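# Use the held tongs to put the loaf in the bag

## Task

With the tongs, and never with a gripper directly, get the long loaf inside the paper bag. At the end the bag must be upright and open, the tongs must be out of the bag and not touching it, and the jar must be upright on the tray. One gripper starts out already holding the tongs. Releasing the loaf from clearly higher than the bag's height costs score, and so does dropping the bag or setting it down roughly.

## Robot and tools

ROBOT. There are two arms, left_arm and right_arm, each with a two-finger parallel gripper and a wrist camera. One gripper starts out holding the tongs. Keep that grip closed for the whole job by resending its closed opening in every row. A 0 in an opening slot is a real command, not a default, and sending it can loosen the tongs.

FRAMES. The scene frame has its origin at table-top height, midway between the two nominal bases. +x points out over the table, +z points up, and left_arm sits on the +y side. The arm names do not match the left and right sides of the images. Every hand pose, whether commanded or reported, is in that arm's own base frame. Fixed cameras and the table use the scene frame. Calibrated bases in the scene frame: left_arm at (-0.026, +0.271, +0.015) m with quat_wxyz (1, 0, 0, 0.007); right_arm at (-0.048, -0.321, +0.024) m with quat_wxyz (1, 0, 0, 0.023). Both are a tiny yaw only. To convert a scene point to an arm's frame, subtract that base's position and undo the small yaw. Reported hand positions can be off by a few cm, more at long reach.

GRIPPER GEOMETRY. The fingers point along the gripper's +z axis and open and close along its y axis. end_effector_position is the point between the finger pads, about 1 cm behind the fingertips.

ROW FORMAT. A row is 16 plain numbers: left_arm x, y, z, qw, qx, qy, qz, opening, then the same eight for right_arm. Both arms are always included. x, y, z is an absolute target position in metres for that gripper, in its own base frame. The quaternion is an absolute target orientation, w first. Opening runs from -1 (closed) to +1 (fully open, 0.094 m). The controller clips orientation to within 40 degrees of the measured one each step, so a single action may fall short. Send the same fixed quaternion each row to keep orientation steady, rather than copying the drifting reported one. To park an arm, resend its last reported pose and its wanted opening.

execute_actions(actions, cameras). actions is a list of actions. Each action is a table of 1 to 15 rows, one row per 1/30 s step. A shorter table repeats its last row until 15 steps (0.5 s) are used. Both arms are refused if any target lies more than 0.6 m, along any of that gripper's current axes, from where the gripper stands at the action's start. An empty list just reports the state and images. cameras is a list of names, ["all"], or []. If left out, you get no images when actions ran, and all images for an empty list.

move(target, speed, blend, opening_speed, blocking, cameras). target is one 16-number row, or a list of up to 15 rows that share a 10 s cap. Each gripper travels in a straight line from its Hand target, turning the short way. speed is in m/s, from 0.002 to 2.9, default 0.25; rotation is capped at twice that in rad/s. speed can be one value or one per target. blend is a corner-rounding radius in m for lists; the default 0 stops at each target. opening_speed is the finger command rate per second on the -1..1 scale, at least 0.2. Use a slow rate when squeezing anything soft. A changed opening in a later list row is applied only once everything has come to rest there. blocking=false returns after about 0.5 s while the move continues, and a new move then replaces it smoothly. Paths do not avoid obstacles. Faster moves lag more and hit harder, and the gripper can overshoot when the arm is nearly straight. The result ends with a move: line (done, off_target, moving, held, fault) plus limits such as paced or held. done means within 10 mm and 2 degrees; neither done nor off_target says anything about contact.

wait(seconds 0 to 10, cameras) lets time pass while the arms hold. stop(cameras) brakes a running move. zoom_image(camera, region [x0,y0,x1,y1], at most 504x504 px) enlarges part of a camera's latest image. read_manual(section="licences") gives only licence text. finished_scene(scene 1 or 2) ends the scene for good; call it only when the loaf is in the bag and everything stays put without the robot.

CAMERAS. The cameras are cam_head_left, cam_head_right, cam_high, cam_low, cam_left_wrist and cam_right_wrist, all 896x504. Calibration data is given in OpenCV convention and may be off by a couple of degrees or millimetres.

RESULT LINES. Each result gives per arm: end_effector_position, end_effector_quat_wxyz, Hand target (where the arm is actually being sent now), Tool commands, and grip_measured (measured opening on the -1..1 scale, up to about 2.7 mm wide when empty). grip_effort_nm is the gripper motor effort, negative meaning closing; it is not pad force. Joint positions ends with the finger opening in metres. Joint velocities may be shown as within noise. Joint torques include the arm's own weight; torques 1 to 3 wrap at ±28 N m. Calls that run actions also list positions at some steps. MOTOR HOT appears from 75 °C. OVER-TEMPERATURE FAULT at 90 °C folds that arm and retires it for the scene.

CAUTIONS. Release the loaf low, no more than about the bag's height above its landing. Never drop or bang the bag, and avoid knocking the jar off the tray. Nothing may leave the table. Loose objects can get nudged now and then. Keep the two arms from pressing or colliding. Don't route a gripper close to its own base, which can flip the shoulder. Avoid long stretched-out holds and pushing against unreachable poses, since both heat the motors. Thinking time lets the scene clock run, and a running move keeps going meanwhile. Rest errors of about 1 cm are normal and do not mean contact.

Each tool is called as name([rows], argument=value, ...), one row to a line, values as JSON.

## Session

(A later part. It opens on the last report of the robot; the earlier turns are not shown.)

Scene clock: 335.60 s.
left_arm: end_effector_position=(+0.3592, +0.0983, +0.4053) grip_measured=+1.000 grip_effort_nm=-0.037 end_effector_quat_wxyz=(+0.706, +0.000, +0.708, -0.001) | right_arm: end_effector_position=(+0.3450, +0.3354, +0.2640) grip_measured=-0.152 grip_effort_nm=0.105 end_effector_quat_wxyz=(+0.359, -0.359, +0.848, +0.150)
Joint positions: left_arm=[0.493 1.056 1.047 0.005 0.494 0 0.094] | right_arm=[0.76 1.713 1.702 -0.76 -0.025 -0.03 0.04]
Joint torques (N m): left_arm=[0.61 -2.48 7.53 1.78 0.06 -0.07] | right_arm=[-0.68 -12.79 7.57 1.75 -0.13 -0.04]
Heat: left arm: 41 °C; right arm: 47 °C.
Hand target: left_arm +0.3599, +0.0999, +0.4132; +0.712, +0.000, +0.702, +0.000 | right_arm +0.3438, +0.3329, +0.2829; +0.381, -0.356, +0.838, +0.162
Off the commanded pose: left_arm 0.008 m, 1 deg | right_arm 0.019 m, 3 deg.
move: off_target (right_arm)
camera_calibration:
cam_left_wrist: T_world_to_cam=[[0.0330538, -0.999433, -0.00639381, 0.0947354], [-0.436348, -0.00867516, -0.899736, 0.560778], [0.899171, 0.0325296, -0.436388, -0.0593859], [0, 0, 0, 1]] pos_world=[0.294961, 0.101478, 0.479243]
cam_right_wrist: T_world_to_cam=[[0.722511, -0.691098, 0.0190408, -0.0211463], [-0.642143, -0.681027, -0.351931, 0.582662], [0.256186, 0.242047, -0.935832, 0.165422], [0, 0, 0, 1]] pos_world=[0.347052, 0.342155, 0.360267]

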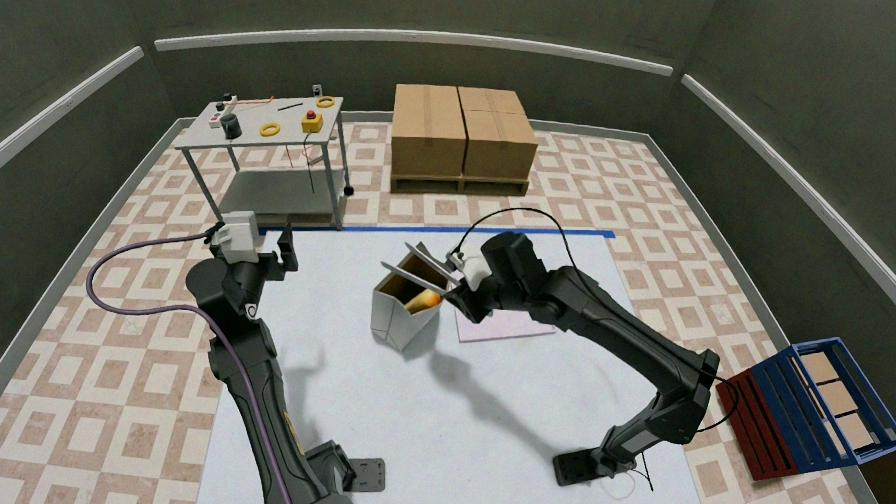

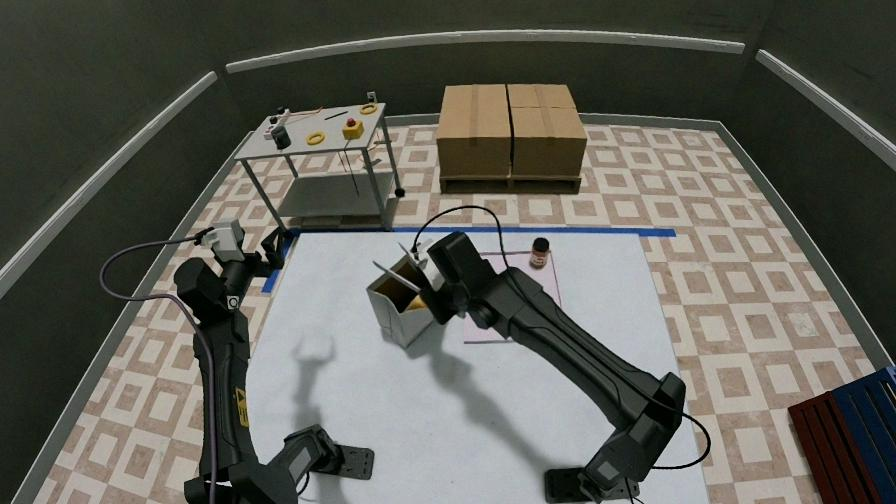

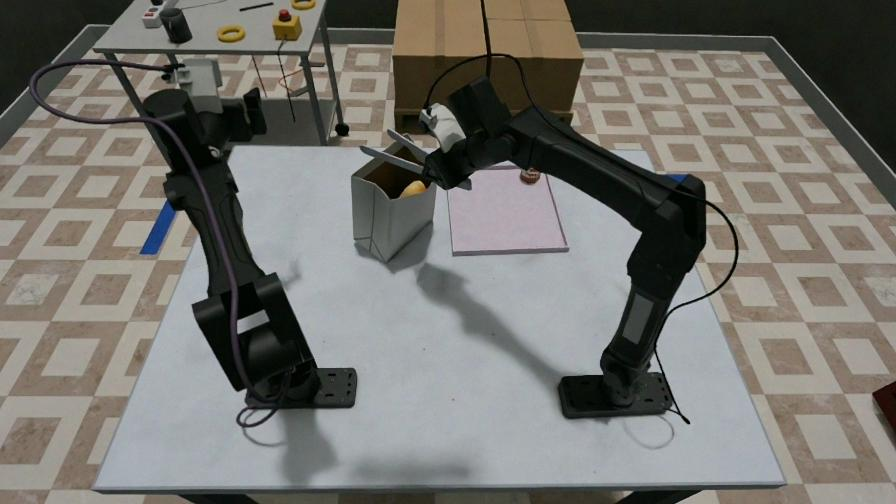

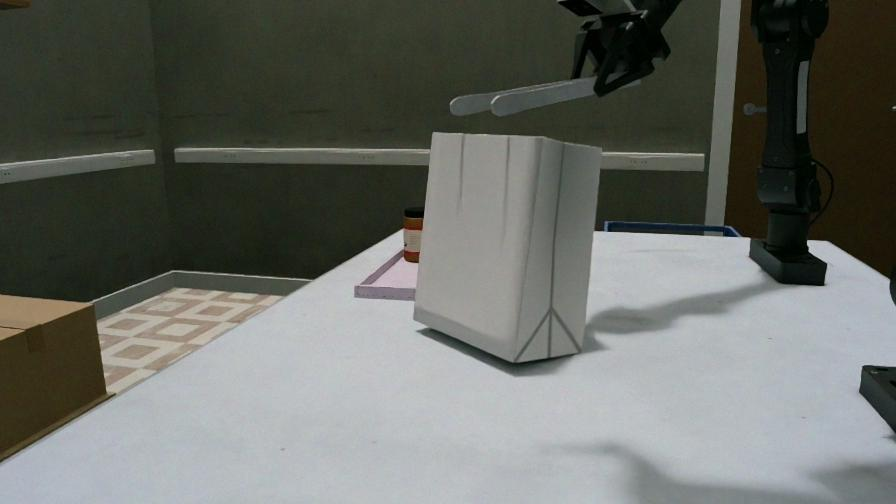

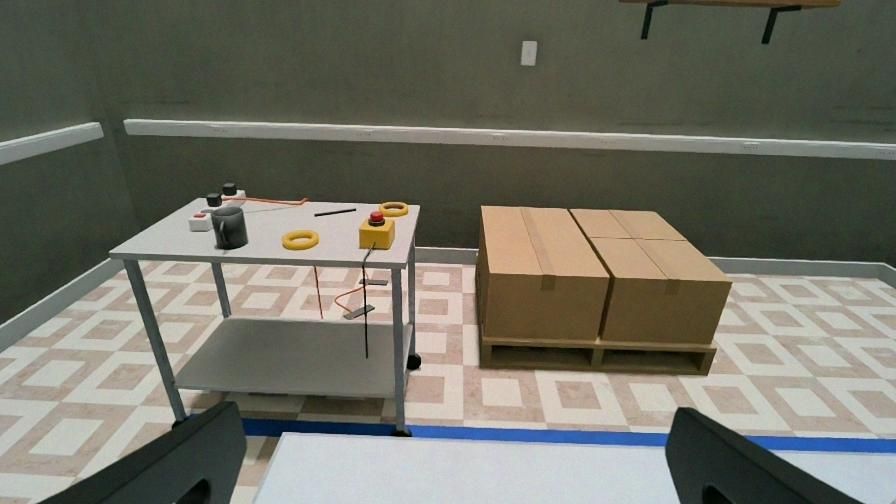

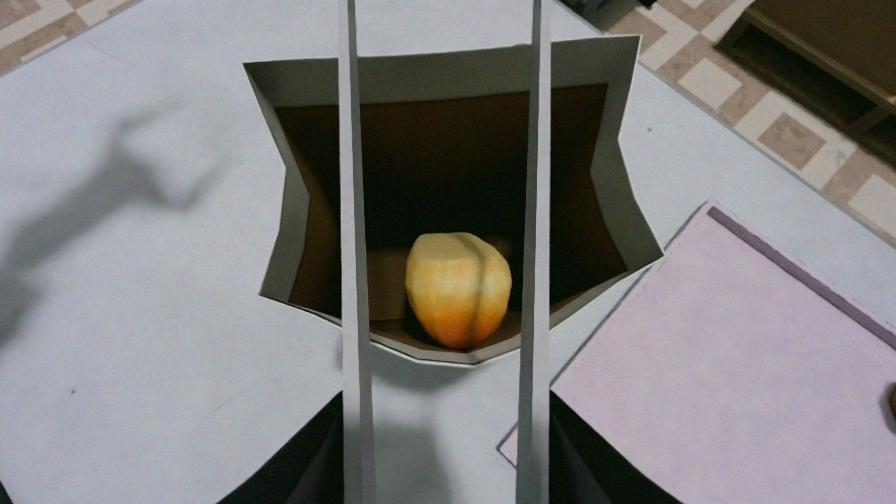

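wait(seconds=0.2, cameras=["cam_low","cam_head_left","cam_high"])

zoom_image(camera="cam_head_left", region=[340, 200, 540, 360])

zoom_image(camera="cam_low", region=[350, 50, 700, 400])

Scene clock: 342.27 s.
left_arm: end_effector_position=(+0.3592, +0.0983, +0.4053) grip_measured=+1.000 grip_effort_nm=-0.037 end_effector_quat_wxyz=(+0.706, +0.000, +0.708, -0.001) | right_arm: end_effector_position=(+0.3452, +0.3356, +0.2642) grip_measured=-0.152 grip_effort_nm=0.115 end_effector_quat_wxyz=(+0.360, -0.359, +0.848, +0.150)
Joint positions: left_arm=[0.493 1.056 1.047 0.005 0.494 0 0.094] | right_arm=[0.76 1.713 1.702 -0.759 -0.025 -0.03 0.04]
Joint torques (N m): left_arm=[0.5 -2.39 7.53 1.79 0.07 -0.05] | right_arm=[-0.68 -12.79 7.58 1.76 -0.13 -0.04]
Heat: left arm: 41 °C; right arm: 47 °C.
Hand target: left_arm +0.3599, +0.0999, +0.4132; +0.712, +0.000, +0.702, +0.000 | right_arm +0.3438, +0.3329, +0.2829; +0.382, -0.356, +0.838, +0.162
Tool commands: left_gripper/opening=+1.0 right_gripper/opening=-0.15
Off the commanded pose: left_arm 0.008 m, 1 deg | right_arm 0.019 m, 3 deg.
wait: 0.20 s; at rest from the start
Images, in order (width x height): cam_head_left 896x504, cam_high 896x504, cam_low 896x504.

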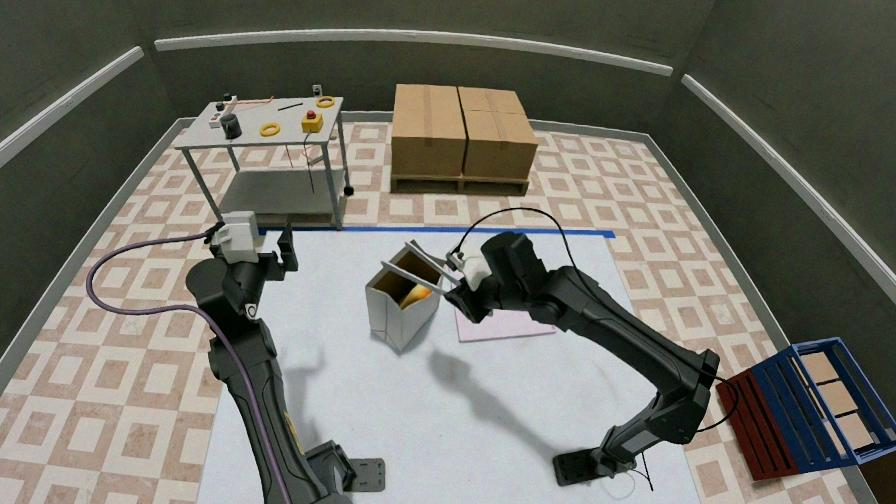

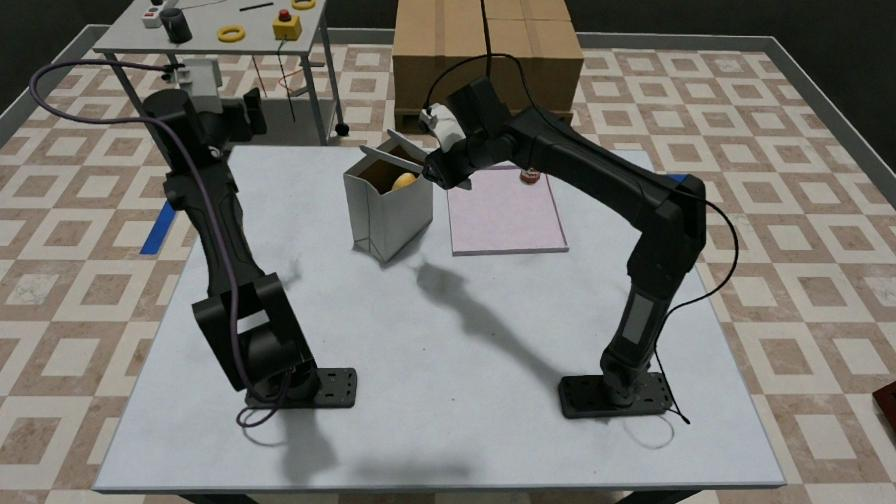

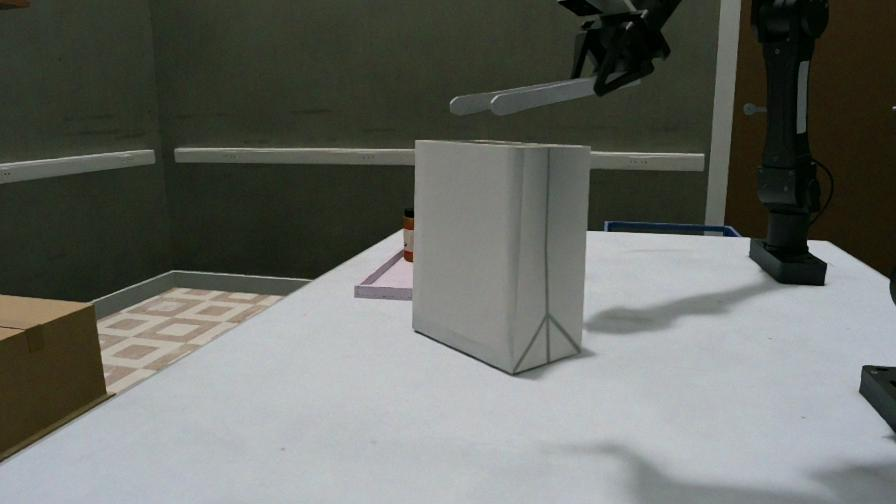

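Scaled by 2.520.

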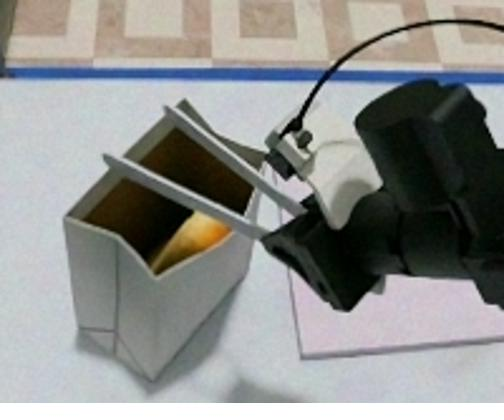

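Scaled by 1.440.

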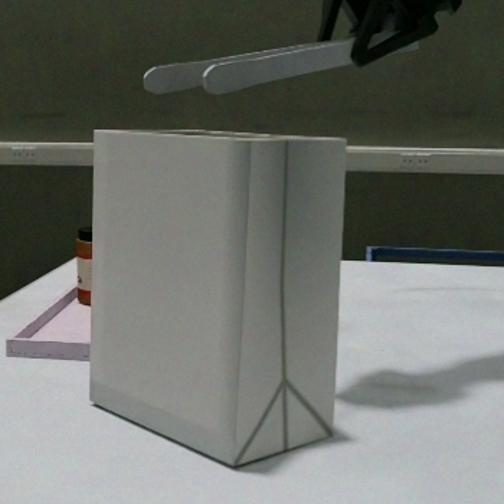

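move([
  [0.36,0.10,0.4133,0.712,0,0.702,0,1,0.342,0.331,0.37,0.3817,-0.3555,0.8376,0.1620,-0.15],
  [0.36,0.10,0.4133,0.712,0,0.702,0,1,0.25,0.10,0.40,0.4226,0,0.9063,0,-0.25],
], speed=0.15, opening_speed=0.5, cameras=["all"])

zoom_image(camera="cam_head_left", region=[340, 200, 540, 360])

Scene clock: 352.33 s.
left_arm: end_effector_position=(+0.3592, +0.0983, +0.4053) grip_measured=+1.000 grip_effort_nm=-0.042 end_effector_quat_wxyz=(+0.706, +0.000, +0.708, -0.001) | right_arm: end_effector_position=(+0.2509, +0.1092, +0.3954) grip_measured=-0.246 grip_effort_nm=-0.188 end_effector_quat_wxyz=(+0.413, -0.012, +0.911, +0.008)
Joint positions: left_arm=[0.493 1.056 1.047 0.005 0.494 0 0.094] | right_arm=[0.724 1.296 1.928 -1.481 0.5 0.505 0.035]
Joint torques (N m): left_arm=[0.46 -2.47 7.24 1.78 0.06 -0.06] | right_arm=[-0.81 -3.71 5.39 1.37 0.53 0.04]
Heat: left arm: 41 °C; right arm: 47 °C.
Hand target: left_arm +0.3599, +0.0999, +0.4132; +0.712, +0.000, +0.702, +0.000 | right_arm +0.2499, +0.1001, +0.3999; +0.422, +0.000, +0.906, +0.000
Off the commanded pose: left_arm 0.008 m, 1 deg | right_arm 0.010 m, 2 deg.
move: done
camera_calibration:
cam_left_wrist: T_world_to_cam=[[0.0330538, -0.999433, -0.00639381, 0.0947354], [-0.436348, -0.00867516, -0.899736, 0.560778], [0.899171, 0.0325296, -0.436388, -0.0593859], [0, 0, 0, 1]] pos_world=[0.294961, 0.101478, 0.479243]
cam_right_wrist: T_world_to_cam=[[0.0368889, -0.999251, 0.011688, 0.0966428], [-0.91587, -0.0384851, -0.399627, 0.431902], [0.399777, 0.00403714, -0.916603, 0.349651], [0, 0, 0, 1]] pos_world=[0.252218, 0.111781, 0.491961]

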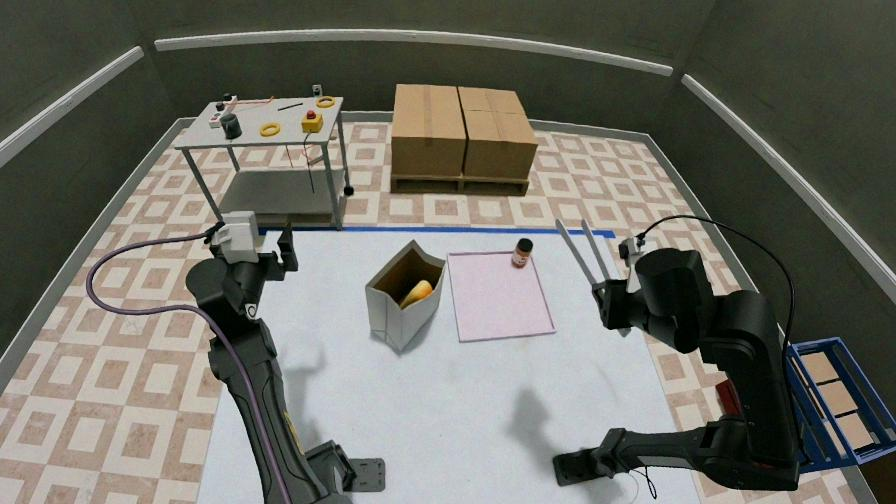

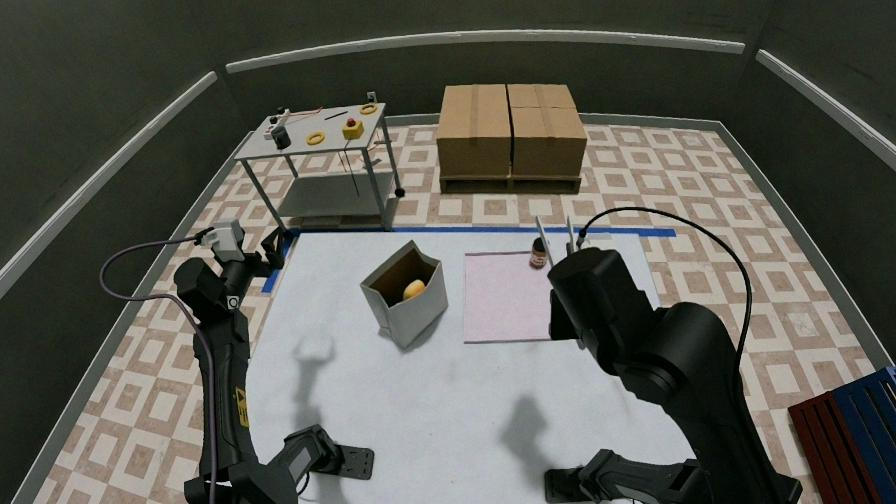

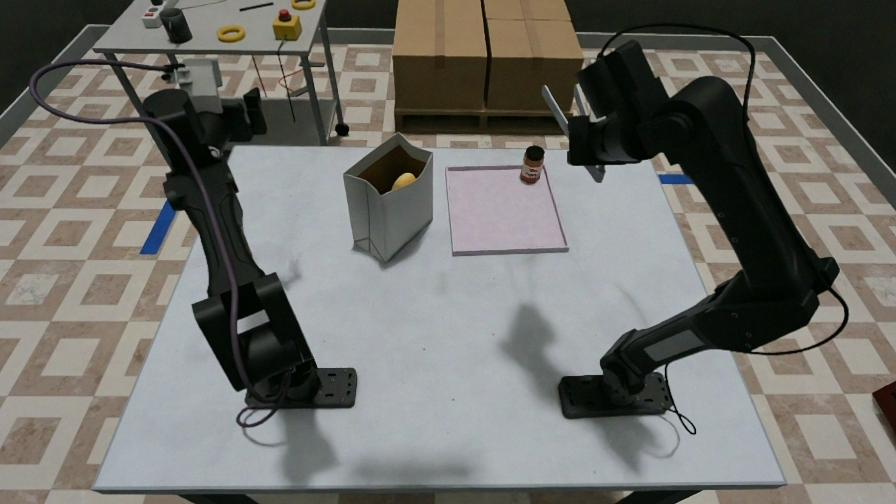

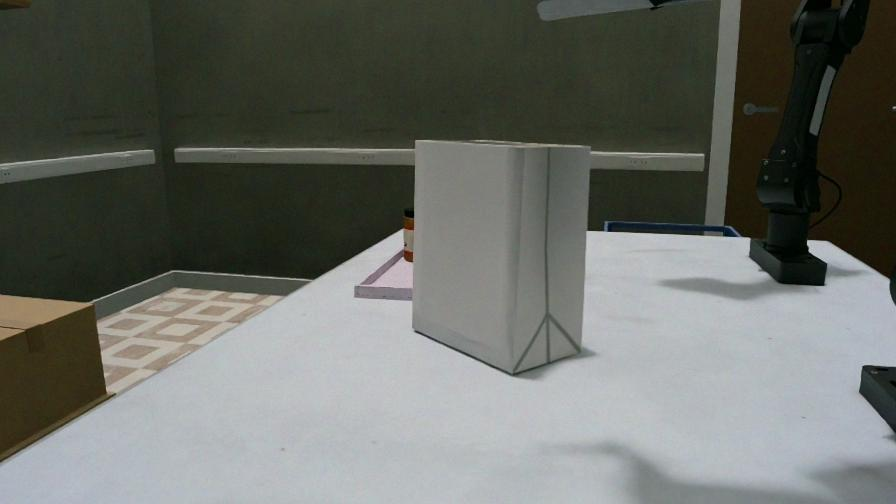

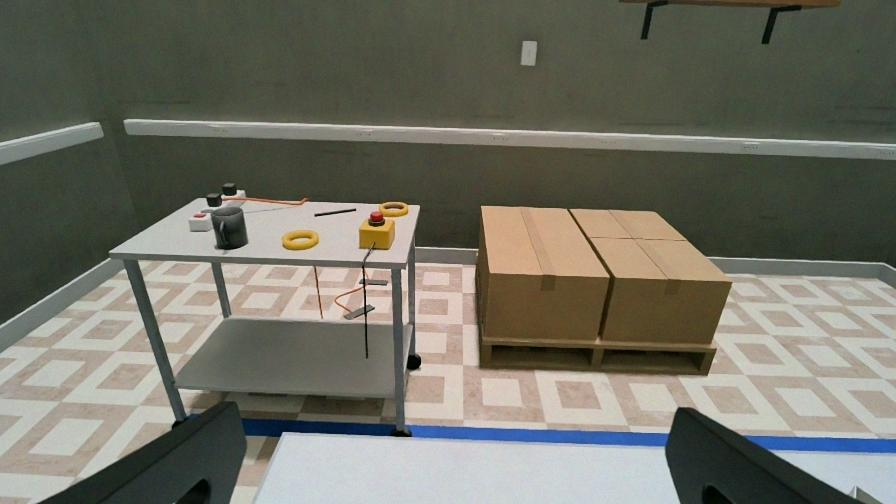

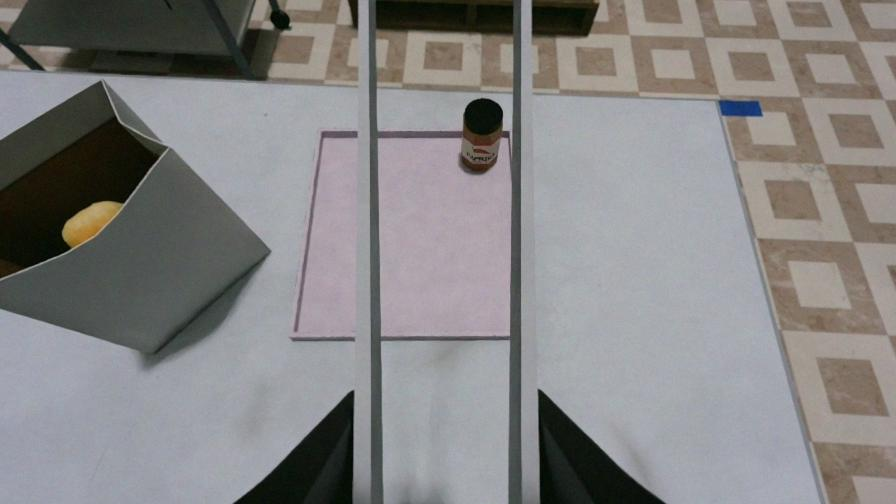

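Scaled by 2.520.

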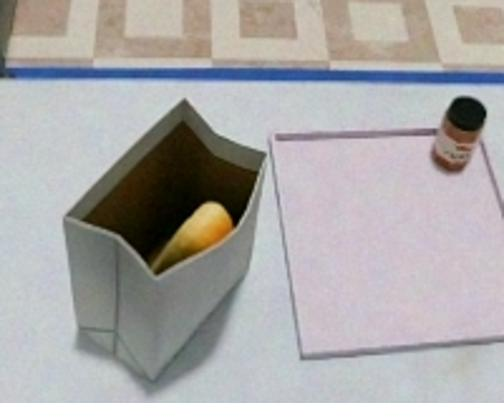

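Loaf inside, bag upright, jar standing.

finished_scene(scene=2)

The scene is finished: the task was done.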